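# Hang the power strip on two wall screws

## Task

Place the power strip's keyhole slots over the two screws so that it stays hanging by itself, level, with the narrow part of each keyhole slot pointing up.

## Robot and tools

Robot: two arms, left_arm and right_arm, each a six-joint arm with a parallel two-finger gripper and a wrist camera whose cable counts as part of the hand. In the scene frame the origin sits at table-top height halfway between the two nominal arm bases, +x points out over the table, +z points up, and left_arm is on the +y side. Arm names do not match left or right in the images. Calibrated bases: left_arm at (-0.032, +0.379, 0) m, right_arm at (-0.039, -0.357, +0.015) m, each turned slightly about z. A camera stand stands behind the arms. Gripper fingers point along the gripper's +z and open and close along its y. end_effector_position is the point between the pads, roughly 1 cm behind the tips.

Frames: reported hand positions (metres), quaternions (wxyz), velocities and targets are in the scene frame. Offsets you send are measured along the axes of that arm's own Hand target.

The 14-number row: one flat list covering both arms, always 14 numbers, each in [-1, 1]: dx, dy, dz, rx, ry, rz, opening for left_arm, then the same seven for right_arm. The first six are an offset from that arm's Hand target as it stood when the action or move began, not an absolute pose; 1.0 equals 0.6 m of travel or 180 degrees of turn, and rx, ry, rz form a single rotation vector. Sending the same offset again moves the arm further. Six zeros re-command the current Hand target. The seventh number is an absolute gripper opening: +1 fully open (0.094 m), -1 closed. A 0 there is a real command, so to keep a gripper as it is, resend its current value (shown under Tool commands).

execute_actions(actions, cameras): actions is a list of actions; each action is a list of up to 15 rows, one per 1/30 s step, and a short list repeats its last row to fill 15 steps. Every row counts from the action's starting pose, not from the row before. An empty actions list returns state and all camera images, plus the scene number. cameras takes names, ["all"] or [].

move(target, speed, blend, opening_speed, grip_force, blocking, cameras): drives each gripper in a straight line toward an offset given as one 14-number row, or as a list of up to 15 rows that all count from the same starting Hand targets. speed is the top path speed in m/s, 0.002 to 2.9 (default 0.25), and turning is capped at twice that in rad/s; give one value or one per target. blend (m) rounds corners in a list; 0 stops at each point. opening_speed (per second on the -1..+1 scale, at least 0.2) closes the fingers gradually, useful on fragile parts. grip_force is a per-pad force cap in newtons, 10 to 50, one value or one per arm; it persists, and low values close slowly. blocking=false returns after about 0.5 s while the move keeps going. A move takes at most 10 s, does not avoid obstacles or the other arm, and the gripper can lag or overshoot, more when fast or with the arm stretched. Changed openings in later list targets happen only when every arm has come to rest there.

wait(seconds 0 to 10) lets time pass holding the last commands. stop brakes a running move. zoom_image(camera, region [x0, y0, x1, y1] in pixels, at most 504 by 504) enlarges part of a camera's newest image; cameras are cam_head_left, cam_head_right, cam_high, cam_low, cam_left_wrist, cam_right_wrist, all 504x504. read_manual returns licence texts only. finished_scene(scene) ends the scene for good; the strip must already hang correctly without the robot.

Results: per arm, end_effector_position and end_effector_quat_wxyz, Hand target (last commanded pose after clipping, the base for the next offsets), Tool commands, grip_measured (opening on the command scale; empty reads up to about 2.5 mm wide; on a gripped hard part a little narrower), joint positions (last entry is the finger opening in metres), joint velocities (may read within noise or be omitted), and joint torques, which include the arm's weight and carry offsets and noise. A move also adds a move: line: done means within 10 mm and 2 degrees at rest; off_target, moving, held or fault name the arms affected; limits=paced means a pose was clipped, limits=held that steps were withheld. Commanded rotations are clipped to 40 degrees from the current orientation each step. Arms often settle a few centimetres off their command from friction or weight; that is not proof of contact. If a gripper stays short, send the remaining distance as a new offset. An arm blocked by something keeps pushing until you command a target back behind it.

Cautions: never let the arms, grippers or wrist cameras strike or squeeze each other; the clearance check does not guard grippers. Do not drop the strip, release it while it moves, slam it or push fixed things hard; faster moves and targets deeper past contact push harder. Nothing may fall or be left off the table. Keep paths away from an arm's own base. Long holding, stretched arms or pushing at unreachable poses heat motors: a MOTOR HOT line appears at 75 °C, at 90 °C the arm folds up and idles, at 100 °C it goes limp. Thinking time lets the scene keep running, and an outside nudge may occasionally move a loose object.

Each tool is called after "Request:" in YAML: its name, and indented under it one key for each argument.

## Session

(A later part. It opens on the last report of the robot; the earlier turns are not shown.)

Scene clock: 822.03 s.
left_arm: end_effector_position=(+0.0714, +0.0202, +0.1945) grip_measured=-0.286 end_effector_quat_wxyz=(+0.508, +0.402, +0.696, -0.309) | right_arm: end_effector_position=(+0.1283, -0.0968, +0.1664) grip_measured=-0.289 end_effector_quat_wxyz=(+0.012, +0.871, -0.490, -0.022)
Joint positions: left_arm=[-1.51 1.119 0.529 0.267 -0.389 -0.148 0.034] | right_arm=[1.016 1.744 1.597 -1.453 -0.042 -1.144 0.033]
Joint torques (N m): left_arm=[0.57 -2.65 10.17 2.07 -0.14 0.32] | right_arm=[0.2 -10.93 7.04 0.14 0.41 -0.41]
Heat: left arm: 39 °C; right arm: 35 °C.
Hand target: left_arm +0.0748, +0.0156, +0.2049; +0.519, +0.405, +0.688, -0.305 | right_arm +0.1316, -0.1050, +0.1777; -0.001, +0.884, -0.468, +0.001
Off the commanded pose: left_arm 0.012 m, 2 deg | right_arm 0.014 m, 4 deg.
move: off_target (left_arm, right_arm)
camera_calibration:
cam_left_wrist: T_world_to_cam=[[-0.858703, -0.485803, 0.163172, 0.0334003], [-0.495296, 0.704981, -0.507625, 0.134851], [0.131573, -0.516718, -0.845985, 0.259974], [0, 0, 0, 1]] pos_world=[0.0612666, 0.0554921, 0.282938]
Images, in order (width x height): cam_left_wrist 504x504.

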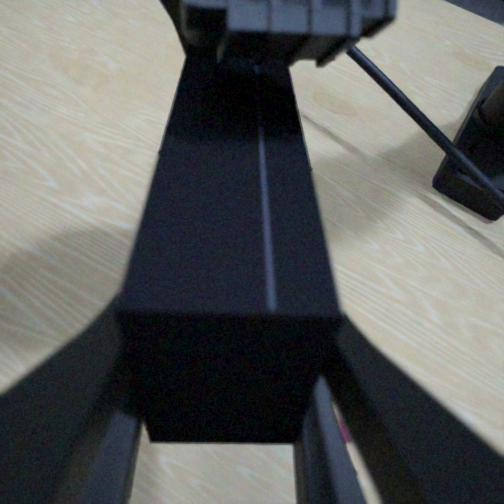

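Request:
move:
  target: [0,0,0,0,0,0,-0.6,0,0,0,0,0,0,0.6]
  opening_speed: 0.5

Request:
move:
  target:
    - [0,0,0,0,0,0,-0.6,0,0,-0.18,0,0,0,0.6]
    - [0,0,0,0,0,0,-0.6,0.25,-0.15,-0.18,0,0,0,1]
  speed: 0.2
  cameras: ["all"]

Scene clock: 830.97 s.
left_arm: end_effector_position=(+0.0691, +0.0234, +0.1787) grip_measured=-0.304 end_effector_quat_wxyz=(+0.493, +0.429, +0.701, -0.285) | right_arm: end_effector_position=(+0.1328, -0.1027, +0.1681) grip_measured=+0.597 end_effector_quat_wxyz=(+0.015, +0.882, -0.471, -0.003)
Joint positions: left_arm=[-1.51 1.127 0.529 0.21 -0.377 -0.125 0.033] | right_arm=[1.016 1.738 1.597 -1.461 -0.003 -1.187 0.075]
Joint torques (N m): left_arm=[0.65 -3.81 10.1 2.59 -0.21 0.1] | right_arm=[0.14 -10.47 6.86 0.23 0.03 -0.04]
Heat: left arm: 39 °C; right arm: 34 °C.
Hand target: left_arm +0.0748, +0.0156, +0.2049; +0.519, +0.405, +0.688, -0.305 | right_arm +0.1316, -0.1049, +0.1777; -0.001, +0.884, -0.468, +0.001
Off the commanded pose: left_arm 0.028 m, 5 deg | right_arm 0.010 m, 2 deg.
move: off_target (left_arm)

Scene clock: 834.10 s.
left_arm: end_effector_position=(+0.0691, +0.0234, +0.1787) grip_measured=-0.304 end_effector_quat_wxyz=(+0.493, +0.429, +0.701, -0.285) | right_arm: end_effector_position=(+0.2893, -0.1793, +0.2817) grip_measured=+0.997 end_effector_quat_wxyz=(-0.130, +0.871, -0.466, +0.084)
Joint positions: left_arm=[-1.51 1.127 0.529 0.21 -0.377 -0.125 0.033] | right_arm=[0.535 1.802 2.104 -1.562 -0.006 -1.667 0.094]
Joint torques (N m): left_arm=[0.7 -4.05 9.81 2.67 -0.26 0.04] | right_arm=[0.31 -6.57 9.96 0.68 0.02 -0.02]
Heat: left arm: 39 °C; right arm: 34 °C.
Hand target: left_arm +0.0748, +0.0156, +0.2049; +0.519, +0.405, +0.688, -0.305 | right_arm +0.2901, -0.1784, +0.2860; -0.001, +0.884, -0.468, +0.001
Off the commanded pose: left_arm 0.028 m, 5 deg | right_arm 0.004 m, 18 deg.
joint sent to its limit (right arm) — joint 4 (wrist pitch), lower limit. The joint targets are off in orientation, not in position.
move: off_target (left_arm, right_arm); target 2's new opening was sent with right_arm's hand 0.004 m and 18 deg from that target
camera_calibration:
cam_left_wrist: T_world_to_cam=[[-0.868966, -0.480363, 0.11895, 0.0440023], [-0.477351, 0.750236, -0.457474, 0.112238], [0.130513, -0.454311, -0.881231, 0.253455], [0, 0, 0, 1]] pos_world=[0.0587342, 0.0520797, 0.269464]
cam_right_wrist: T_world_to_cam=[[0.694367, 0.632116, 0.343925, -0.192143], [0.307621, -0.692789, 0.652237, -0.380517], [0.650557, -0.347093, -0.675502, 0.0407421], [0, 0, 0, 1]] pos_world=[0.223968, -0.12802, 0.341791]

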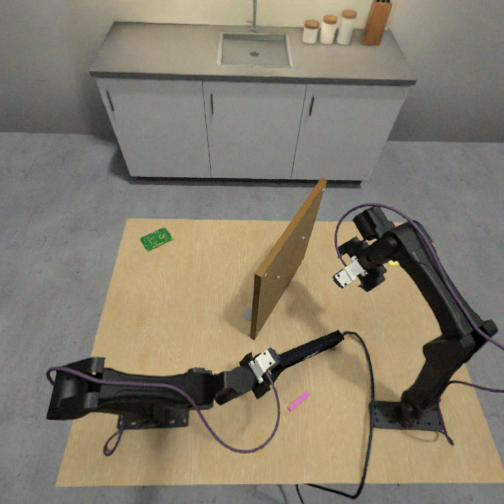

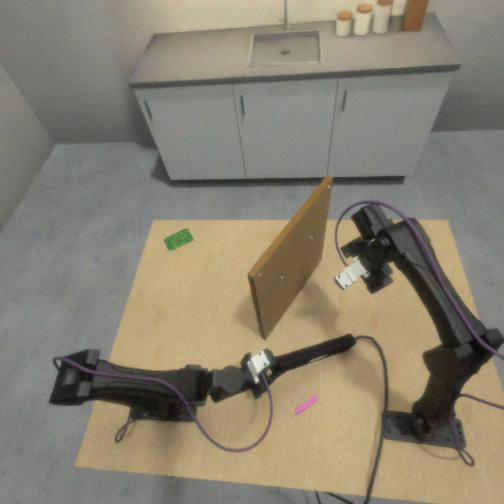

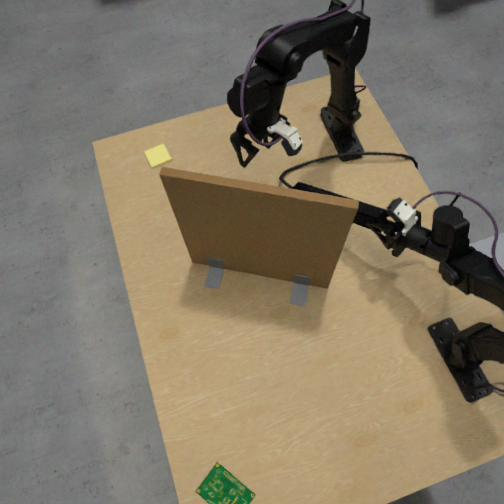

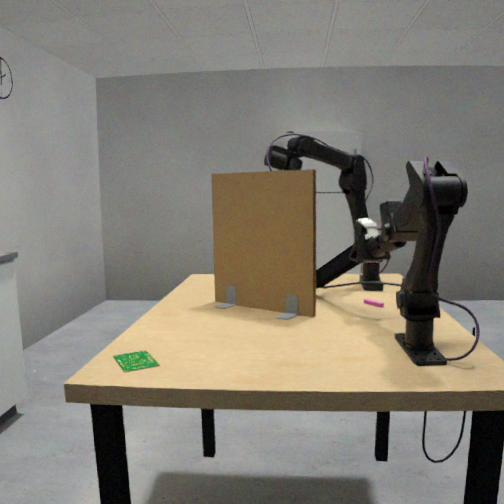

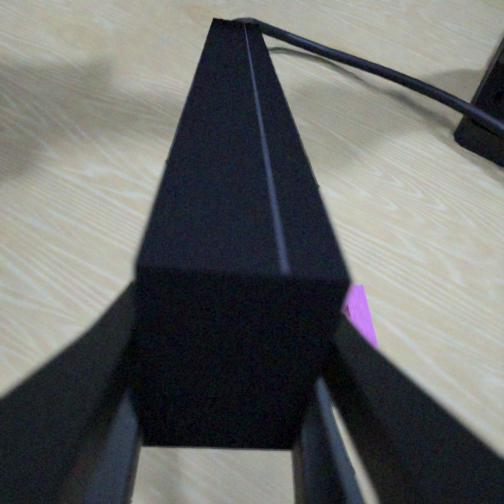

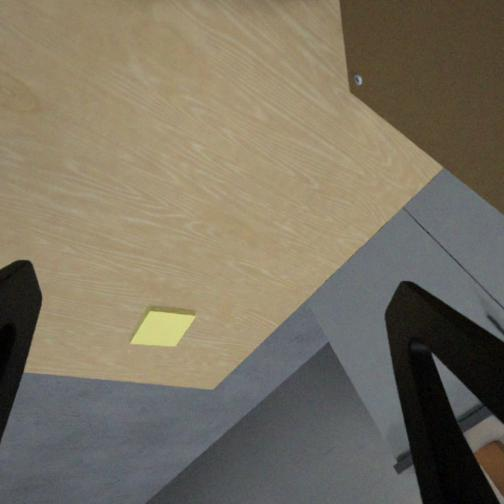

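Request:
move:
  target:
    - [-0.05,0,0,0,0,0,-0.6,0,0,0,0,0,0,1]
    - [-0.05,0,0,0,0,0.5,-0.6,0,0,0,0,0,0,1]
  speed: 0.3
  cameras: ["all"]

Request:
zoom_image:
  camera: "cam_head_left"
  region: [230, 300, 380, 410]

Scene clock: 845.83 s.
left_arm: end_effector_position=(+0.0682, +0.0132, +0.2054) grip_measured=-0.304 end_effector_quat_wxyz=(+0.553, +0.800, +0.190, +0.134) | right_arm: end_effector_position=(+0.2893, -0.1793, +0.2817) grip_measured=+0.997 end_effector_quat_wxyz=(-0.130, +0.871, -0.466, +0.084)
Joint positions: left_arm=[-1.499 1.127 0.64 0.103 -0.343 1.441 0.033] | right_arm=[0.535 1.802 2.104 -1.562 -0.006 -1.667 0.094]
Joint torques (N m): left_arm=[0.96 -4.14 10.56 2.43 -0.53 0.14] | right_arm=[0.31 -6.57 9.96 0.68 0.02 -0.02]
Heat: left arm: 40 °C; right arm: 33 °C.
Hand target: left_arm +0.0787, +0.0083, +0.2338; +0.583, +0.773, +0.200, +0.151 | right_arm +0.2901, -0.1784, +0.2860; -0.001, +0.884, -0.468, +0.001
Off the commanded pose: left_arm 0.031 m, 5 deg | right_arm 0.004 m, 18 deg.
joint sent to its limit (right arm) — joint 4 (wrist pitch), lower limit. The joint targets are off in orientation, not in position.
move: off_target (left_arm, right_arm)
camera_calibration:
cam_left_wrist: T_world_to_cam=[[-0.291085, 0.280317, -0.914708, 0.198009], [0.362048, 0.917279, 0.165892, -0.0559787], [0.885545, -0.28288, -0.368495, 0.113429], [0, 0, 0, 1]] pos_world=[-0.0225419, 0.0279295, 0.232205]
cam_right_wrist: T_world_to_cam=[[0.694367, 0.632116, 0.343925, -0.192143], [0.307621, -0.692789, 0.652237, -0.380517], [0.650557, -0.347093, -0.675502, 0.0407421], [0, 0, 0, 1]] pos_world=[0.223968, -0.12802, 0.341791]

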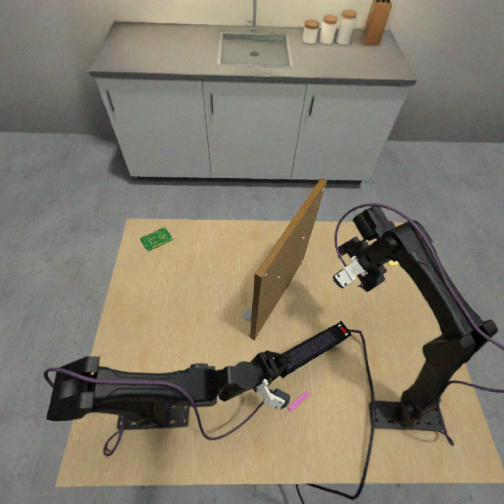

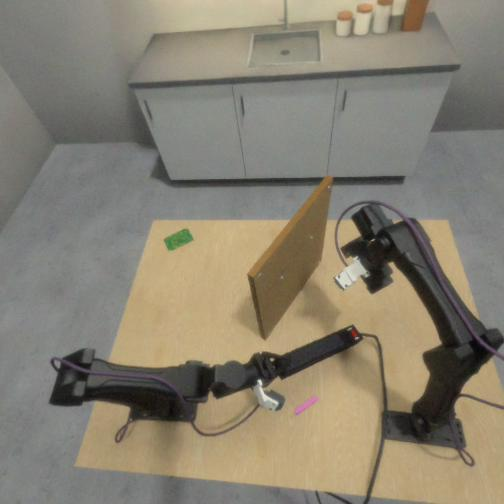

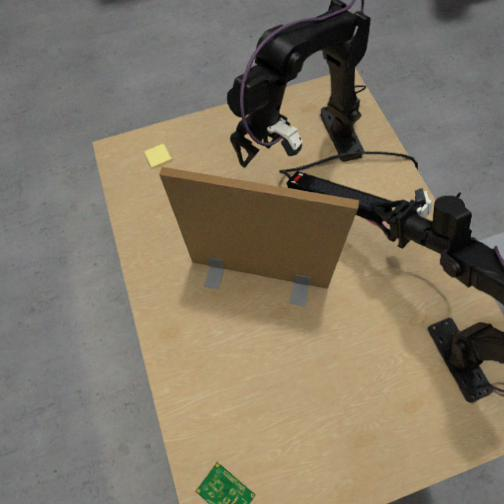

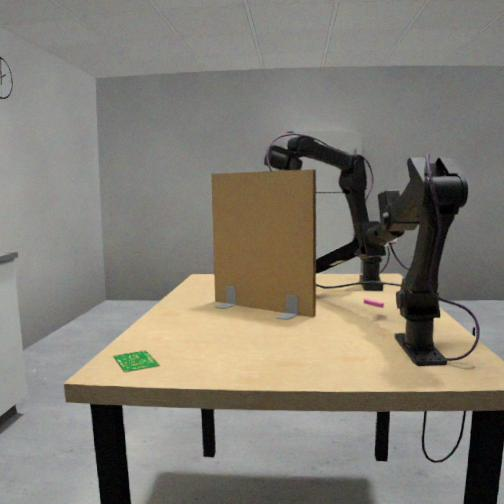

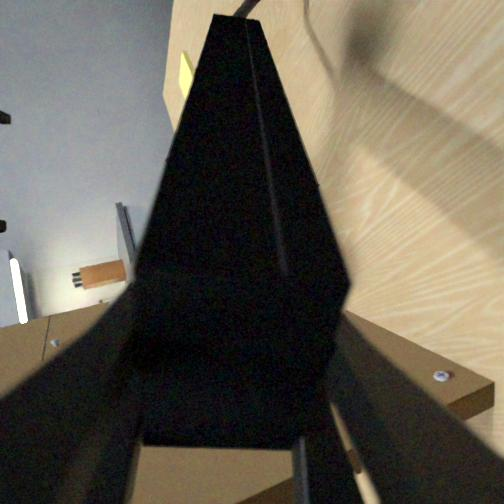

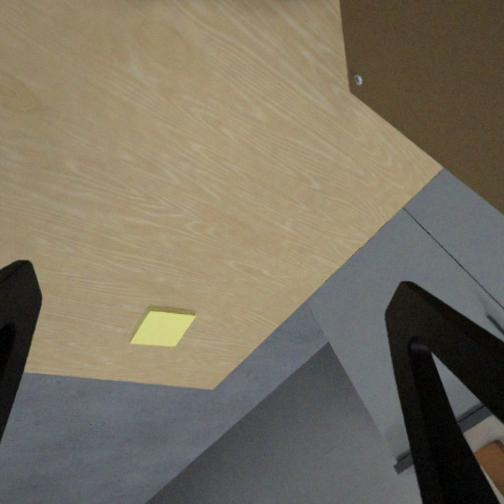

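Scaled by 3.360 from the camera's 504x504 image, which has a finer 720x720 frame.

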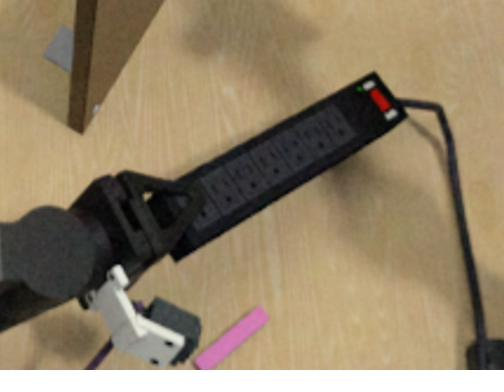

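Request:
move:
  target: [0,-0.07,0.026,-0.117,0,0,-0.6,0,0,0,0,0,0,1]
  speed: 0.15
  cameras: ["cam_head_left","cam_low","cam_left_wrist"]

Scene clock: 862.37 s.
left_arm: end_effector_position=(+0.0694, +0.0018, +0.1604) grip_measured=-0.304 end_effector_quat_wxyz=(+0.678, +0.701, +0.147, +0.166) | right_arm: end_effector_position=(+0.2893, -0.1793, +0.2817) grip_measured=+0.997 end_effector_quat_wxyz=(-0.130, +0.871, -0.466, +0.084)
Joint positions: left_arm=[-1.499 1.55 0.284 1.239 -0.343 1.595 0.033] | right_arm=[0.535 1.802 2.104 -1.562 -0.006 -1.667 0.094]
Joint torques (N m): left_arm=[0.53 -4.67 5.37 3.31 -0.59 0.08] | right_arm=[0.31 -6.58 9.96 0.68 0.02 -0.02]
Heat: left arm: 41 °C; right arm: 33 °C.
Hand target: left_arm +0.0804, +0.0053, +0.1892; +0.714, +0.653, +0.169, +0.185 | right_arm +0.2901, -0.1784, +0.2860; -0.001, +0.884, -0.468, +0.001
Off the commanded pose: left_arm 0.031 m, 8 deg | right_arm 0.004 m, 18 deg.
joint sent to its limit (right arm) — joint 4 (wrist pitch), lower limit. The joint targets are off in orientation, not in position.
move: off_target (left_arm, right_arm)
camera_calibration:
cam_left_wrist: T_world_to_cam=[[-0.12018, 0.00836255, -0.992717, 0.16157], [0.37849, 0.924824, -0.0380301, -0.0068784], [0.91777, -0.380304, -0.114311, 0.0497046], [0, 0, 0, 1]] pos_world=[-0.0235964, 0.023913, 0.165814]
Images, in order (width x height): cam_head_left 504x504, cam_low 504x504, cam_left_wrist 504x504.

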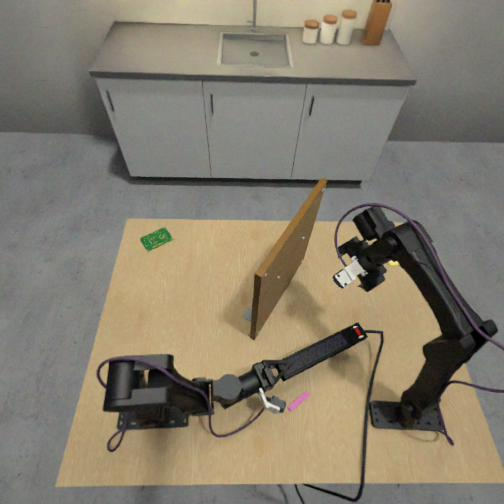

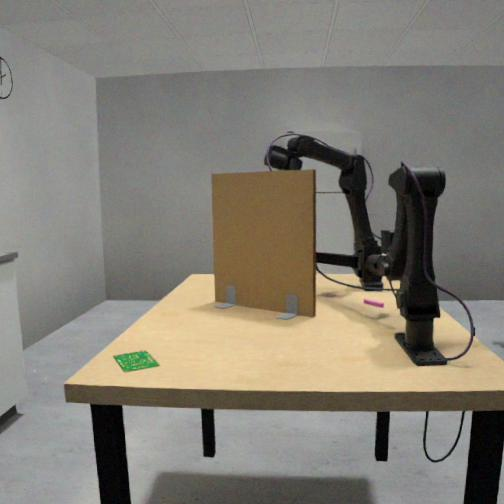

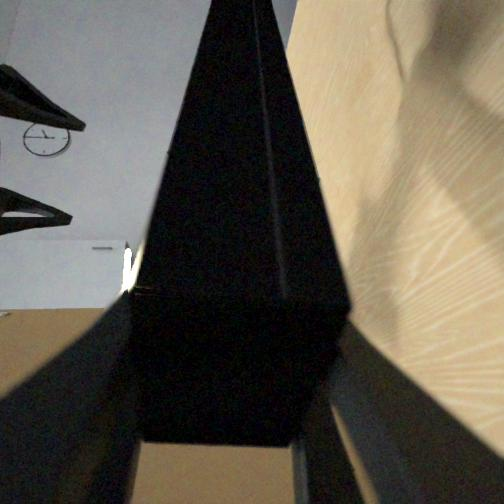

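Request:
move:
  target: [0,0,0,0,0,0,-0.6,-0.218,0.172,0.1,0,0,0.0456,1]
  cameras: ["cam_right_wrist","cam_head_left"]

Scene clock: 876.73 s.
left_arm: end_effector_position=(+0.0694, +0.0018, +0.1607) grip_measured=-0.304 end_effector_quat_wxyz=(+0.678, +0.700, +0.147, +0.166) | right_arm: end_effector_position=(+0.1386, -0.1232, +0.2177) grip_measured=+0.997 end_effector_quat_wxyz=(-0.026, +0.849, -0.528, +0.010)
Joint positions: left_arm=[-1.499 1.55 0.284 1.24 -0.343 1.596 0.033] | right_arm=[0.971 1.642 1.689 -1.565 0.015 -1.101 0.094]
Joint torques (N m): left_arm=[0.43 -4.7 5.33 3.33 -0.59 -0.02] | right_arm=[0.08 -9.36 6.38 0.26 -0.15 0.05]
Heat: left arm: 45 °C; right arm: 32 °C.
Hand target: left_arm +0.0804, +0.0053, +0.1892; +0.714, +0.653, +0.169, +0.185 | right_arm +0.1314, -0.1283, +0.2257; -0.001, +0.848, -0.530, +0.001
Off the commanded pose: left_arm 0.031 m, 8 deg | right_arm 0.012 m, 3 deg.
joint sent to its limit (right arm) — joint 4 (wrist pitch), lower limit. The joint targets are off in orientation, not in position.
move: off_target (left_arm, right_arm)
camera_calibration:
cam_right_wrist: T_world_to_cam=[[0.824696, 0.556253, 0.102273, -0.0757757], [0.374886, -0.673027, 0.637569, -0.257298], [0.423482, -0.48746, -0.763574, 0.148382], [0, 0, 0, 1]] pos_world=[0.096112, -0.0586874, 0.285096]
Images, in order (width x height): cam_head_left 504x504, cam_right_wrist 504x504.

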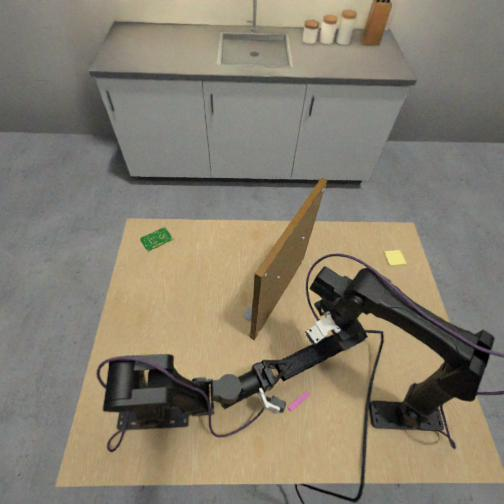

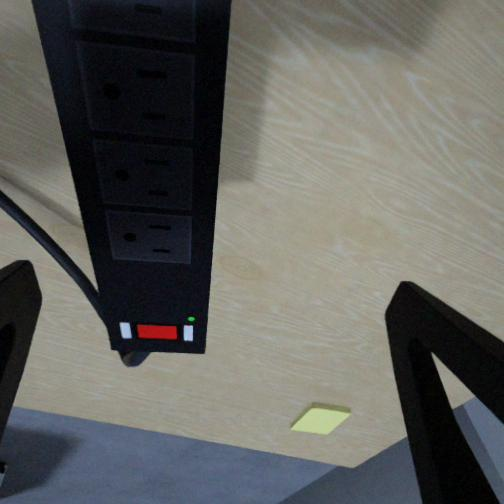

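Request:
move:
  target: [0,0,0,0,0,0,-0.6,-0.07,0.025,0.03,0,0,0.01,1]
  cameras: ["cam_right_wrist","cam_head_left"]

Scene clock: 898.67 s.
left_arm: end_effector_position=(+0.0694, +0.0018, +0.1607) grip_measured=-0.304 end_effector_quat_wxyz=(+0.678, +0.700, +0.147, +0.166) | right_arm: end_effector_position=(+0.1028, -0.0970, +0.2087) grip_measured=+0.997 end_effector_quat_wxyz=(-0.010, +0.840, -0.542, +0.006)
Joint positions: left_arm=[-1.499 1.55 0.284 1.24 -0.343 1.596 0.033] | right_arm=[1.121 1.674 1.689 -1.565 0.013 -0.918 0.094]
Joint torques (N m): left_arm=[0.47 -4.78 5.35 3.35 -0.63 0.07] | right_arm=[0.27 -5.76 7.75 0.2 -0.13 0.01]
Heat: left arm: 48 °C; right arm: 31 °C.
Hand target: left_arm +0.0804, +0.0053, +0.1892; +0.714, +0.653, +0.169, +0.185 | right_arm +0.0994, -0.0971, +0.2077; -0.001, +0.840, -0.543, +0.001
Off the commanded pose: left_arm 0.031 m, 8 deg | right_arm 0.003 m, 1 deg.
joint sent to its limit (right arm) — joint 4 (wrist pitch), lower limit. The joint targets still meet the commanded pose.
move: off_target (left_arm)
camera_calibration:
cam_right_wrist: T_world_to_cam=[[0.844897, 0.530159, 0.0712801, -0.05797], [0.367601, -0.672234, 0.642628, -0.22067], [0.388612, -0.516752, -0.762855, 0.170084], [0, 0, 0, 1]] pos_world=[0.0640005, -0.0297176, 0.275691]
Images, in order (width x height): cam_head_left 504x504, cam_right_wrist 504x504.

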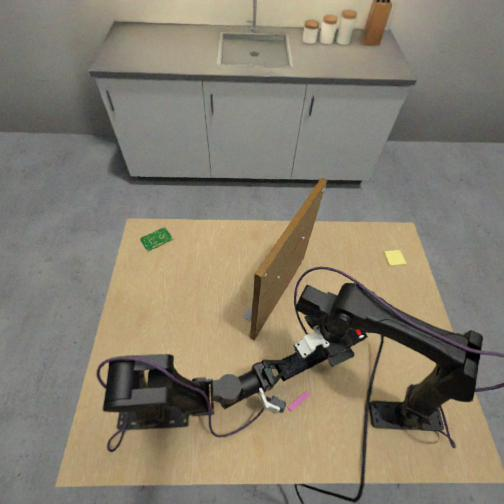

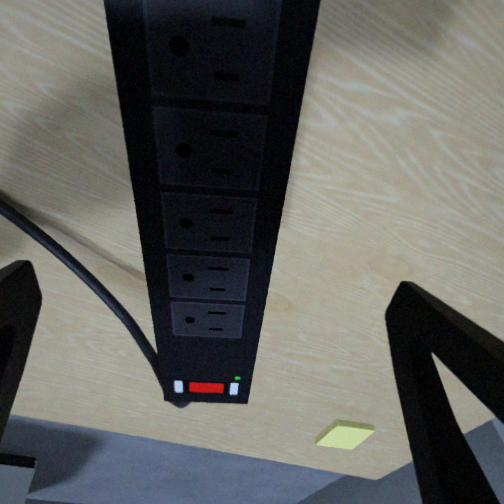

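Request:
move:
  target: [0,0,0,0,0,0,-0.6,0,0,0.105,0,0,0,1]
  speed: 0.1
  cameras: ["cam_right_wrist","cam_low","cam_head_left","cam_left_wrist"]

Request:
zoom_image:
  camera: "cam_low"
  region: [300, 180, 420, 310]

Scene clock: 905.70 s.
left_arm: end_effector_position=(+0.0694, +0.0018, +0.1607) grip_measured=-0.304 end_effector_quat_wxyz=(+0.678, +0.700, +0.147, +0.166) | right_arm: end_effector_position=(+0.1011, -0.1000, +0.1420) grip_measured=+0.997 end_effector_quat_wxyz=(+0.013, +0.840, -0.542, +0.008)
Joint positions: left_arm=[-1.499 1.55 0.284 1.24 -0.343 1.596 0.033] | right_arm=[1.121 1.674 1.421 -1.344 0.013 -0.918 0.094]
Joint torques (N m): left_arm=[0.69 -4.96 5.5 3.29 -0.63 0.07] | right_arm=[0.21 -8.27 6.49 0.39 -0.13 0.05]
Heat: left arm: 49 °C; right arm: 31 °C.
Hand target: left_arm +0.0804, +0.0053, +0.1891; +0.714, +0.654, +0.169, +0.185 | right_arm +0.0995, -0.0971, +0.1446; -0.001, +0.840, -0.543, +0.001
Off the commanded pose: left_arm 0.031 m, 8 deg | right_arm 0.004 m, 2 deg.
move: off_target (left_arm)
camera_calibration:
cam_left_wrist: T_world_to_cam=[[-0.119317, 0.00757449, -0.992827, 0.161831], [0.378534, 0.924789, -0.0384365, -0.00680144], [0.917865, -0.380405, -0.11321, 0.0495504], [0, 0, 0, 1]] pos_world=[-0.0235968, 0.0239133, 0.166018]
cam_right_wrist: T_world_to_cam=[[0.846186, 0.53197, 0.0312465, -0.0444994], [0.381626, -0.645878, 0.661214, -0.180609], [0.371927, -0.547585, -0.749547, 0.114922], [0, 0, 0, 1]] pos_world=[0.0638374, -0.0300494, 0.206951]
Images, in order (width x height): cam_head_left 504x504, cam_low 504x504, cam_left_wrist 504x504, cam_right_wrist 504x504.

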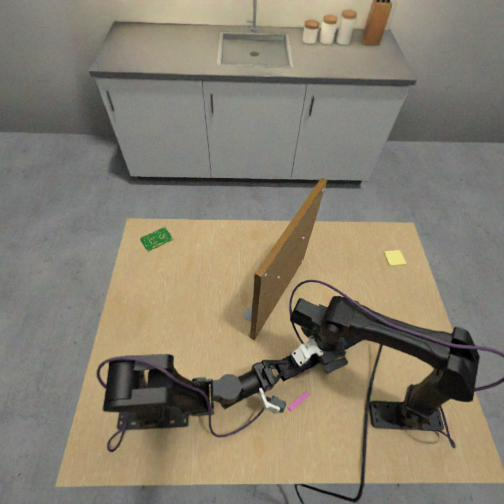

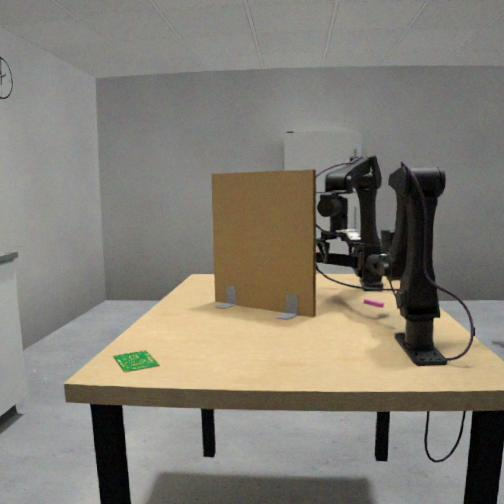

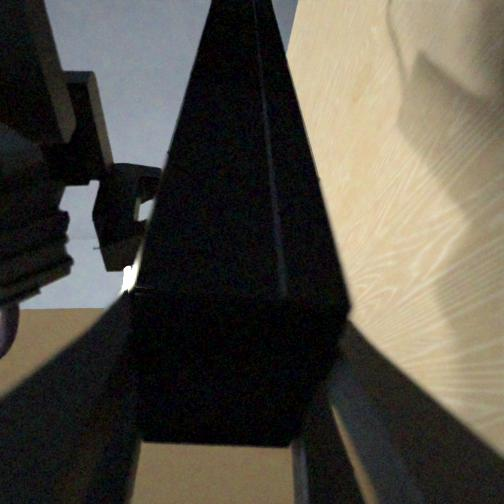

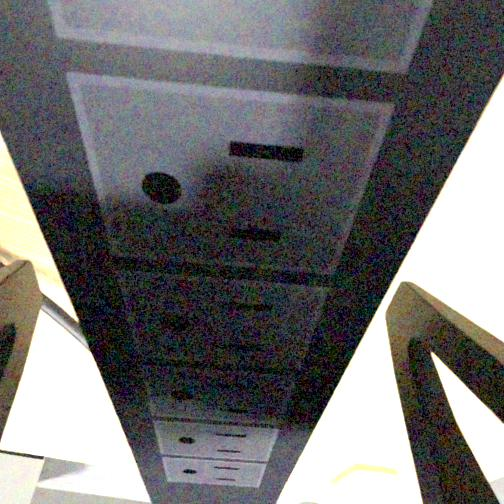

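Scaled by 3.877 from the camera's 504x504 image, which has a finer 720x720 frame.

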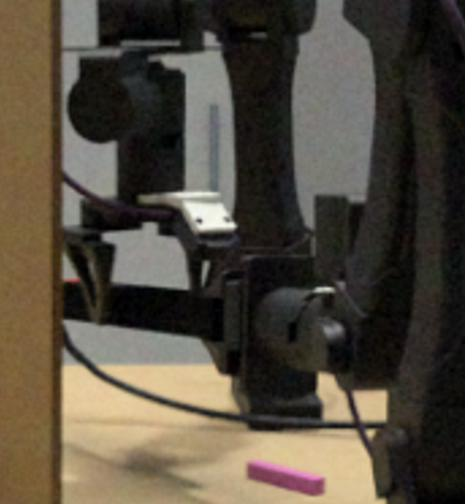

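Request:
move:
  target: [0,0,0,0,0,0,-0.6,0,0,0,0,0,0,-0.35]
  opening_speed: 0.5
  cameras: ["cam_right_wrist"]

Scene clock: 919.17 s.
left_arm: end_effector_position=(+0.0695, +0.0018, +0.1608) grip_measured=-0.304 end_effector_quat_wxyz=(+0.679, +0.700, +0.148, +0.165) | right_arm: end_effector_position=(+0.1015, -0.1000, +0.1420) grip_measured=+0.103 end_effector_quat_wxyz=(+0.012, +0.841, -0.541, +0.008)
Joint positions: left_arm=[-1.499 1.55 0.284 1.24 -0.343 1.593 0.033] | right_arm=[1.121 1.674 1.421 -1.343 0.015 -0.92 0.052]
Joint torques (N m): left_arm=[0.61 -4.71 5.39 3.32 -0.62 0.08] | right_arm=[0.21 -8.27 6.48 0.41 -0.15 0.08]
Heat: left arm: 50 °C; right arm: 31 °C.
Hand target: left_arm +0.0804, +0.0053, +0.1892; +0.714, +0.653, +0.169, +0.185 | right_arm +0.0996, -0.0971, +0.1446; -0.001, +0.840, -0.543, +0.001
Off the commanded pose: left_arm 0.031 m, 7 deg | right_arm 0.004 m, 2 deg.
move: off_target (left_arm)
camera_calibration:
cam_right_wrist: T_world_to_cam=[[0.844895, 0.533929, 0.0327427, -0.0446922], [0.381838, -0.644828, 0.662115, -0.180877], [0.374636, -0.546915, -0.748687, 0.114499], [0, 0, 0, 1]] pos_world=[0.0639307, -0.0301512, 0.206948]
Images, in order (width x height): cam_right_wrist 504x504.

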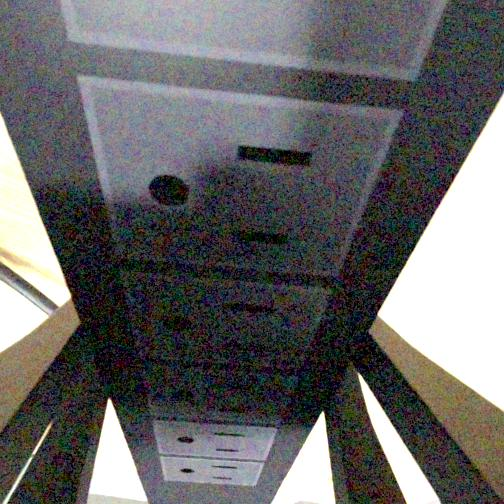

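Request:
move:
  target: [0,0,0,0,0,0,0.6,0,0,0,0,0,0,-0.35]
  opening_speed: 0.5

Request:
move:
  target: [0,0,-0.2,0,0,0,0.6,0,0,0,0,0,0,-0.35]
  speed: 0.15
  cameras: ["cam_head_left","cam_right_wrist","cam_low"]

Scene clock: 927.47 s.
left_arm: end_effector_position=(+0.0763, +0.0055, +0.1720) grip_measured=+0.597 end_effector_quat_wxyz=(+0.692, +0.680, +0.160, +0.182) | right_arm: end_effector_position=(+0.1018, -0.0993, +0.1420) grip_measured=+0.080 end_effector_quat_wxyz=(+0.011, +0.838, -0.546, +0.007)
Joint positions: left_arm=[-1.499 1.556 0.282 1.3 -0.385 1.606 0.075] | right_arm=[1.119 1.674 1.421 -1.34 0.012 -0.91 0.051]
Joint torques (N m): left_arm=[0.91 -4.48 5.83 2.77 -0.11 -0.03] | right_arm=[0.38 -8.29 6.46 0.38 -0.12 -0.01]
Heat: left arm: 50 °C; right arm: 31 °C.
Hand target: left_arm +0.0805, +0.0054, +0.1891; +0.714, +0.654, +0.169, +0.186 | right_arm +0.0995, -0.0971, +0.1446; -0.001, +0.840, -0.543, +0.001
Off the commanded pose: left_arm 0.018 m, 4 deg | right_arm 0.004 m, 2 deg.
move: off_target (left_arm)

Scene clock: 930.13 s.
left_arm: end_effector_position=(+0.0237, +0.1084, +0.1814) grip_measured=+0.598 end_effector_quat_wxyz=(+0.684, +0.679, +0.184, +0.193) | right_arm: end_effector_position=(+0.1014, -0.0997, +0.1412) grip_measured=+0.080 end_effector_quat_wxyz=(+0.012, +0.838, -0.546, +0.007)
Joint positions: left_arm=[-1.923 0.785 0.017 0.785 -0.859 1.593 0.075] | right_arm=[1.119 1.674 1.418 -1.339 0.011 -0.91 0.051]
Joint torques (N m): left_arm=[-0.35 -1.31 6.01 1.81 0.08 -0.12] | right_arm=[0.38 -8.29 6.75 0.37 -0.11 -0.02]
Heat: left arm: 50 °C; right arm: 31 °C.
Hand target: left_arm +0.0225, +0.1098, +0.1784; +0.714, +0.654, +0.169, +0.186 | right_arm +0.0996, -0.0971, +0.1446; -0.001, +0.840, -0.543, +0.001
Off the commanded pose: left_arm 0.004 m, 5 deg | right_arm 0.005 m, 2 deg.
joint sent to its limit (left arm) — joint 3 (elbow), lower limit, where the elbow is as bent as it goes. The joint targets are off in orientation, not in position.
move: off_target (left_arm)
camera_calibration:
cam_right_wrist: T_world_to_cam=[[0.851088, 0.52404, 0.0321259, -0.046342], [0.376014, -0.651099, 0.659305, -0.179673], [0.366419, -0.549047, -0.751189, 0.115027], [0, 0, 0, 1]] pos_world=[0.0648528, -0.0295449, 0.206355]
Images, in order (width x height): cam_head_left 504x504, cam_low 504x504, cam_right_wrist 504x504.

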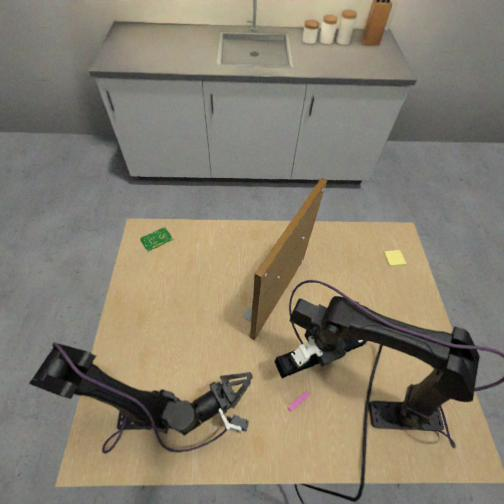

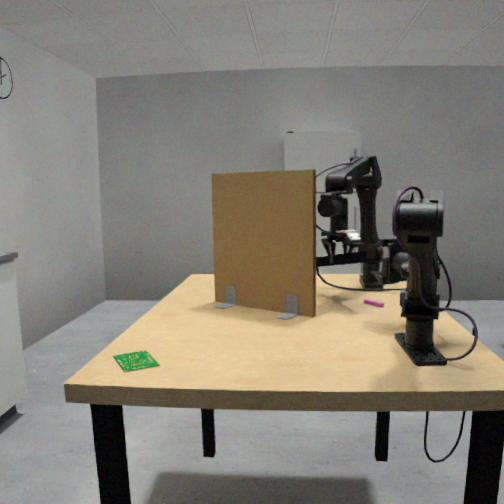

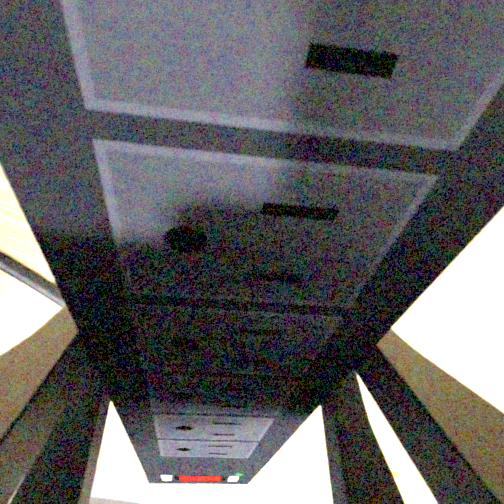

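Request:
move:
  target: [0,0,0,0,0,0,0.6,0.167,-0.108,-0.167,0.491,-0.112,-0.112,-0.35]
  speed: 0.2
  cameras: ["all"]

Scene clock: 983.47 s.
left_arm: end_effector_position=(+0.0237, +0.1084, +0.1813) grip_measured=+0.598 end_effector_quat_wxyz=(+0.684, +0.679, +0.184, +0.193) | right_arm: end_effector_position=(+0.1503, -0.1764, +0.1851) grip_measured=+0.080 end_effector_quat_wxyz=(-0.590, +0.729, -0.329, +0.108)
Joint positions: left_arm=[-1.923 0.785 0.017 0.785 -0.859 1.593 0.075] | right_arm=[0.435 0.431 0.252 -0.157 -0.548 -1.507 0.051]
Joint torques (N m): left_arm=[-0.49 -1.42 6.08 1.82 0.06 -0.2] | right_arm=[-1.94 0.46 10.4 4.02 0.53 -0.81]
Heat: left arm: 44 °C; right arm: 31 °C.
Hand target: left_arm +0.0224, +0.1092, +0.1790; +0.685, +0.680, +0.184, +0.186 (not the last commanded pose) | right_arm +0.1996, -0.1619, +0.2450; -0.665, +0.664, -0.242, +0.243
Off the commanded pose: left_arm 0.003 m, 5 deg | right_arm 0.079 m, 22 deg.
joint sent to its limit (left arm) — joint 3 (elbow), lower limit, where the elbow is as bent as it goes.
move: off_target (left_arm, right_arm)
camera_calibration:
cam_left_wrist: T_world_to_cam=[[-0.122345, -0.0458726, -0.991427, 0.181648], [0.290288, 0.953594, -0.0799445, -0.0807905], [0.949086, -0.297581, -0.103351, 0.122857], [0, 0, 0, 1]] pos_world=[-0.0709251, 0.121934, 0.18633]
cam_right_wrist: T_world_to_cam=[[0.221077, 0.131026, 0.966414, -0.196712], [0.254916, -0.964248, 0.0724176, -0.205382], [0.941351, 0.230345, -0.246574, 0.0456809], [0, 0, 0, 1]] pos_world=[0.0528421, -0.182787, 0.216242]

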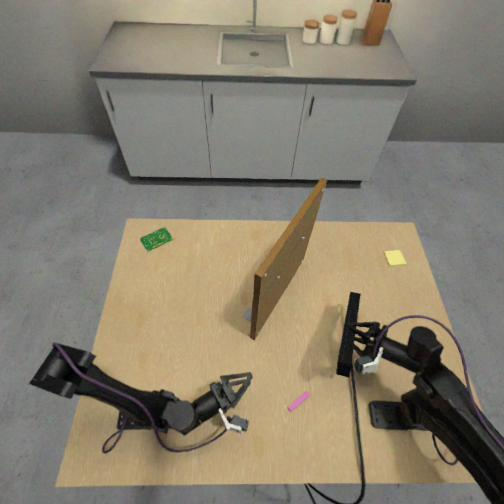

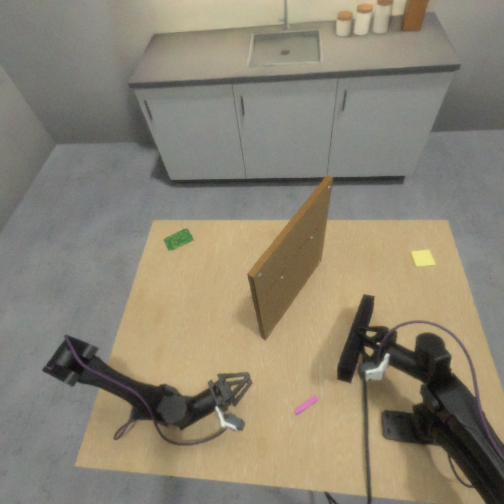

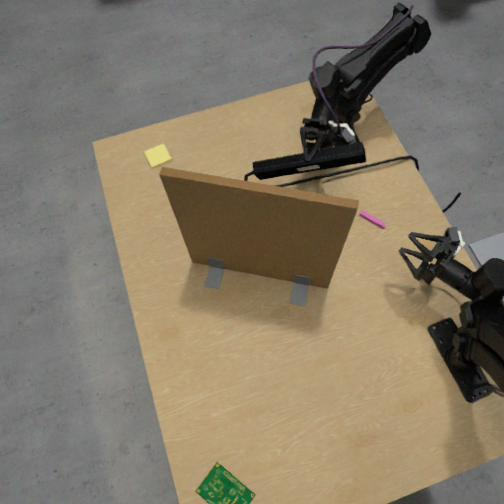

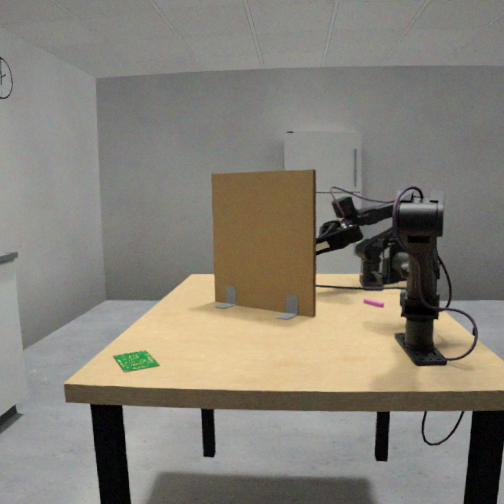

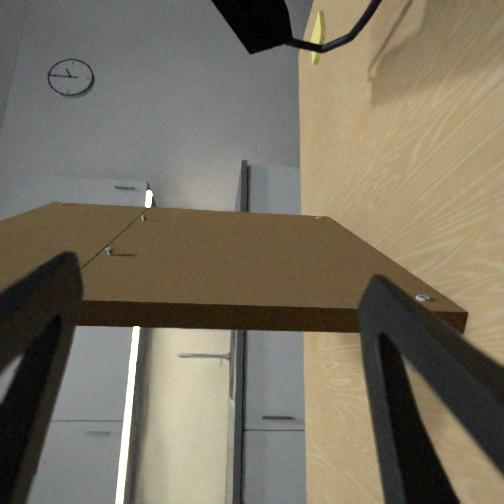

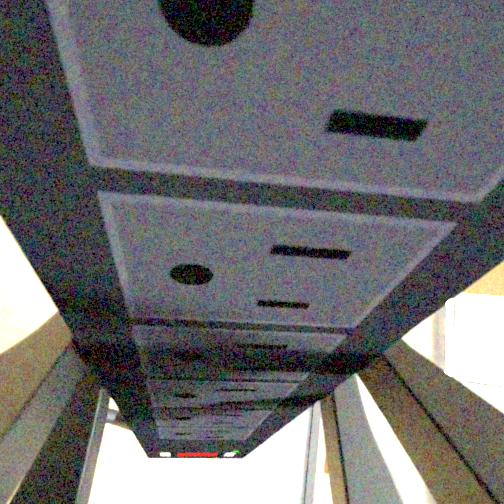

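Request:
move:
  target: [0,0,0,0,0,0,0.6,0.054,0,0.173,0,0,0,-0.35]
  speed: 0.15
  cameras: ["all"]

Request:
zoom_image:
  camera: "cam_high"
  region: [210, 120, 380, 220]

Request:
zoom_image:
  camera: "cam_head_left"
  region: [230, 220, 400, 360]

Scene clock: 1010.40 s.
left_arm: end_effector_position=(+0.0237, +0.1084, +0.1813) grip_measured=+0.598 end_effector_quat_wxyz=(+0.684, +0.679, +0.184, +0.193) | right_arm: end_effector_position=(+0.2671, -0.1100, +0.1847) grip_measured=+0.080 end_effector_quat_wxyz=(-0.608, +0.717, -0.300, +0.163)
Joint positions: left_arm=[-1.923 0.785 0.017 0.785 -0.859 1.593 0.075] | right_arm=[0.537 1.32 0.439 0.652 -0.408 -1.528 0.051]
Joint torques (N m): left_arm=[-0.2 -1.29 6.02 1.79 0.06 -0.13] | right_arm=[-0.09 -4 12.85 3.41 0.29 -0.4]
Heat: left arm: 43 °C; right arm: 56 °C.
Hand target: left_arm +0.0224, +0.1092, +0.1790; +0.685, +0.680, +0.184, +0.186 | right_arm +0.2913, -0.1034, +0.2453; -0.665, +0.664, -0.242, +0.243
Off the commanded pose: left_arm 0.003 m, 1 deg | right_arm 0.065 m, 14 deg.
joint sent to its limit (left arm) — joint 3 (elbow), lower limit, where the elbow is as bent as it goes. The joint targets still meet the commanded pose.
move: off_target (right_arm)
camera_calibration:
cam_left_wrist: T_world_to_cam=[[-0.122345, -0.0458726, -0.991427, 0.181648], [0.290288, 0.953594, -0.0799445, -0.0807905], [0.949086, -0.297581, -0.103351, 0.122857], [0, 0, 0, 1]] pos_world=[-0.0709251, 0.121934, 0.18633]
cam_right_wrist: T_world_to_cam=[[0.0983875, 0.127916, 0.986893, -0.202197], [0.217005, -0.970596, 0.10417, -0.167512], [0.9712, 0.203912, -0.123253, -0.11329], [0, 0, 0, 1]] pos_world=[0.166272, -0.113621, 0.203033]

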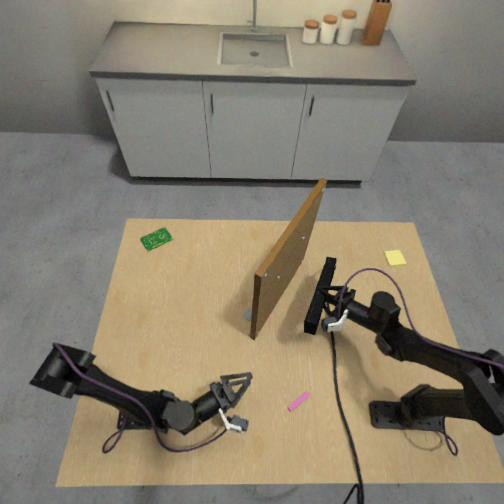

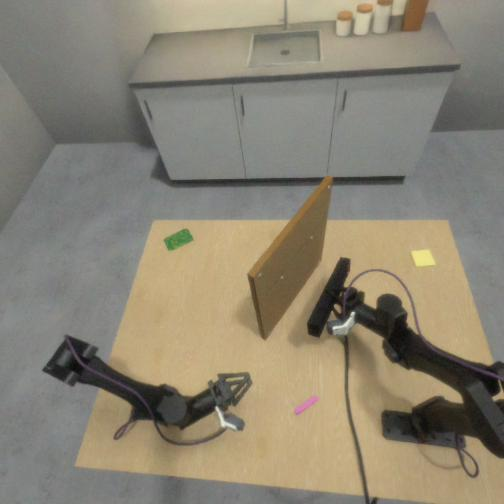

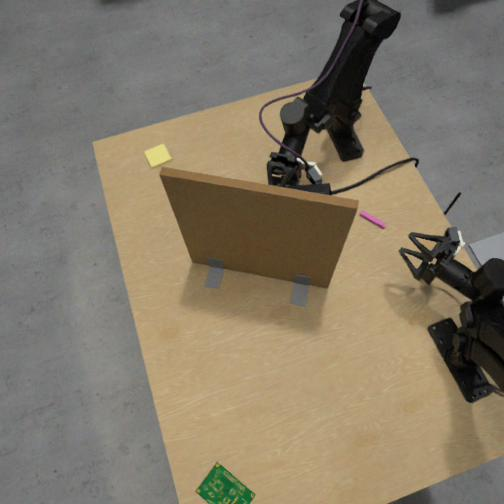

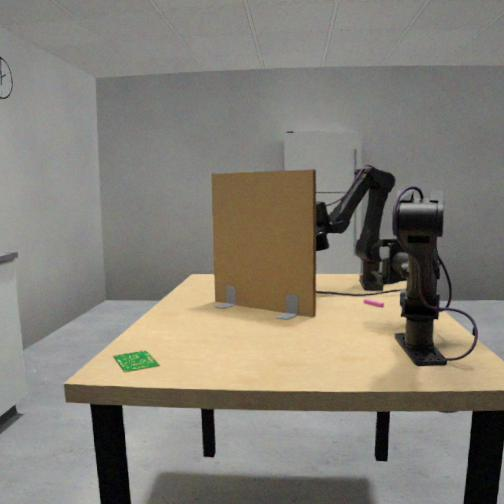

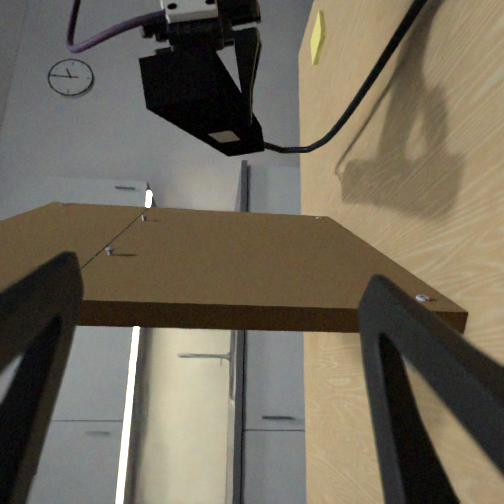

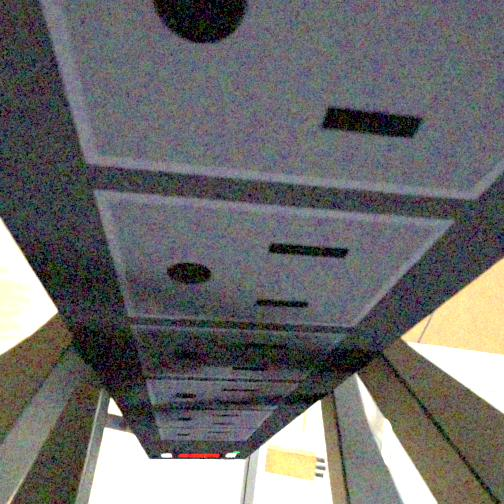

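Scaled by 2.965 from the camera's 504x504 image, which has a finer 720x720 frame.

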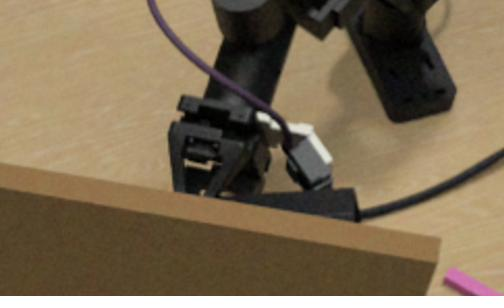

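Scaled by 2.965 from the camera's 504x504 image, which has a finer 720x720 frame.

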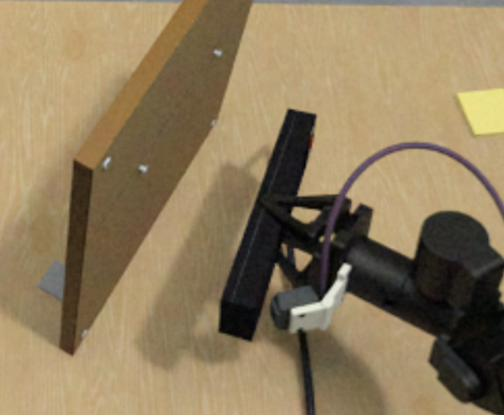

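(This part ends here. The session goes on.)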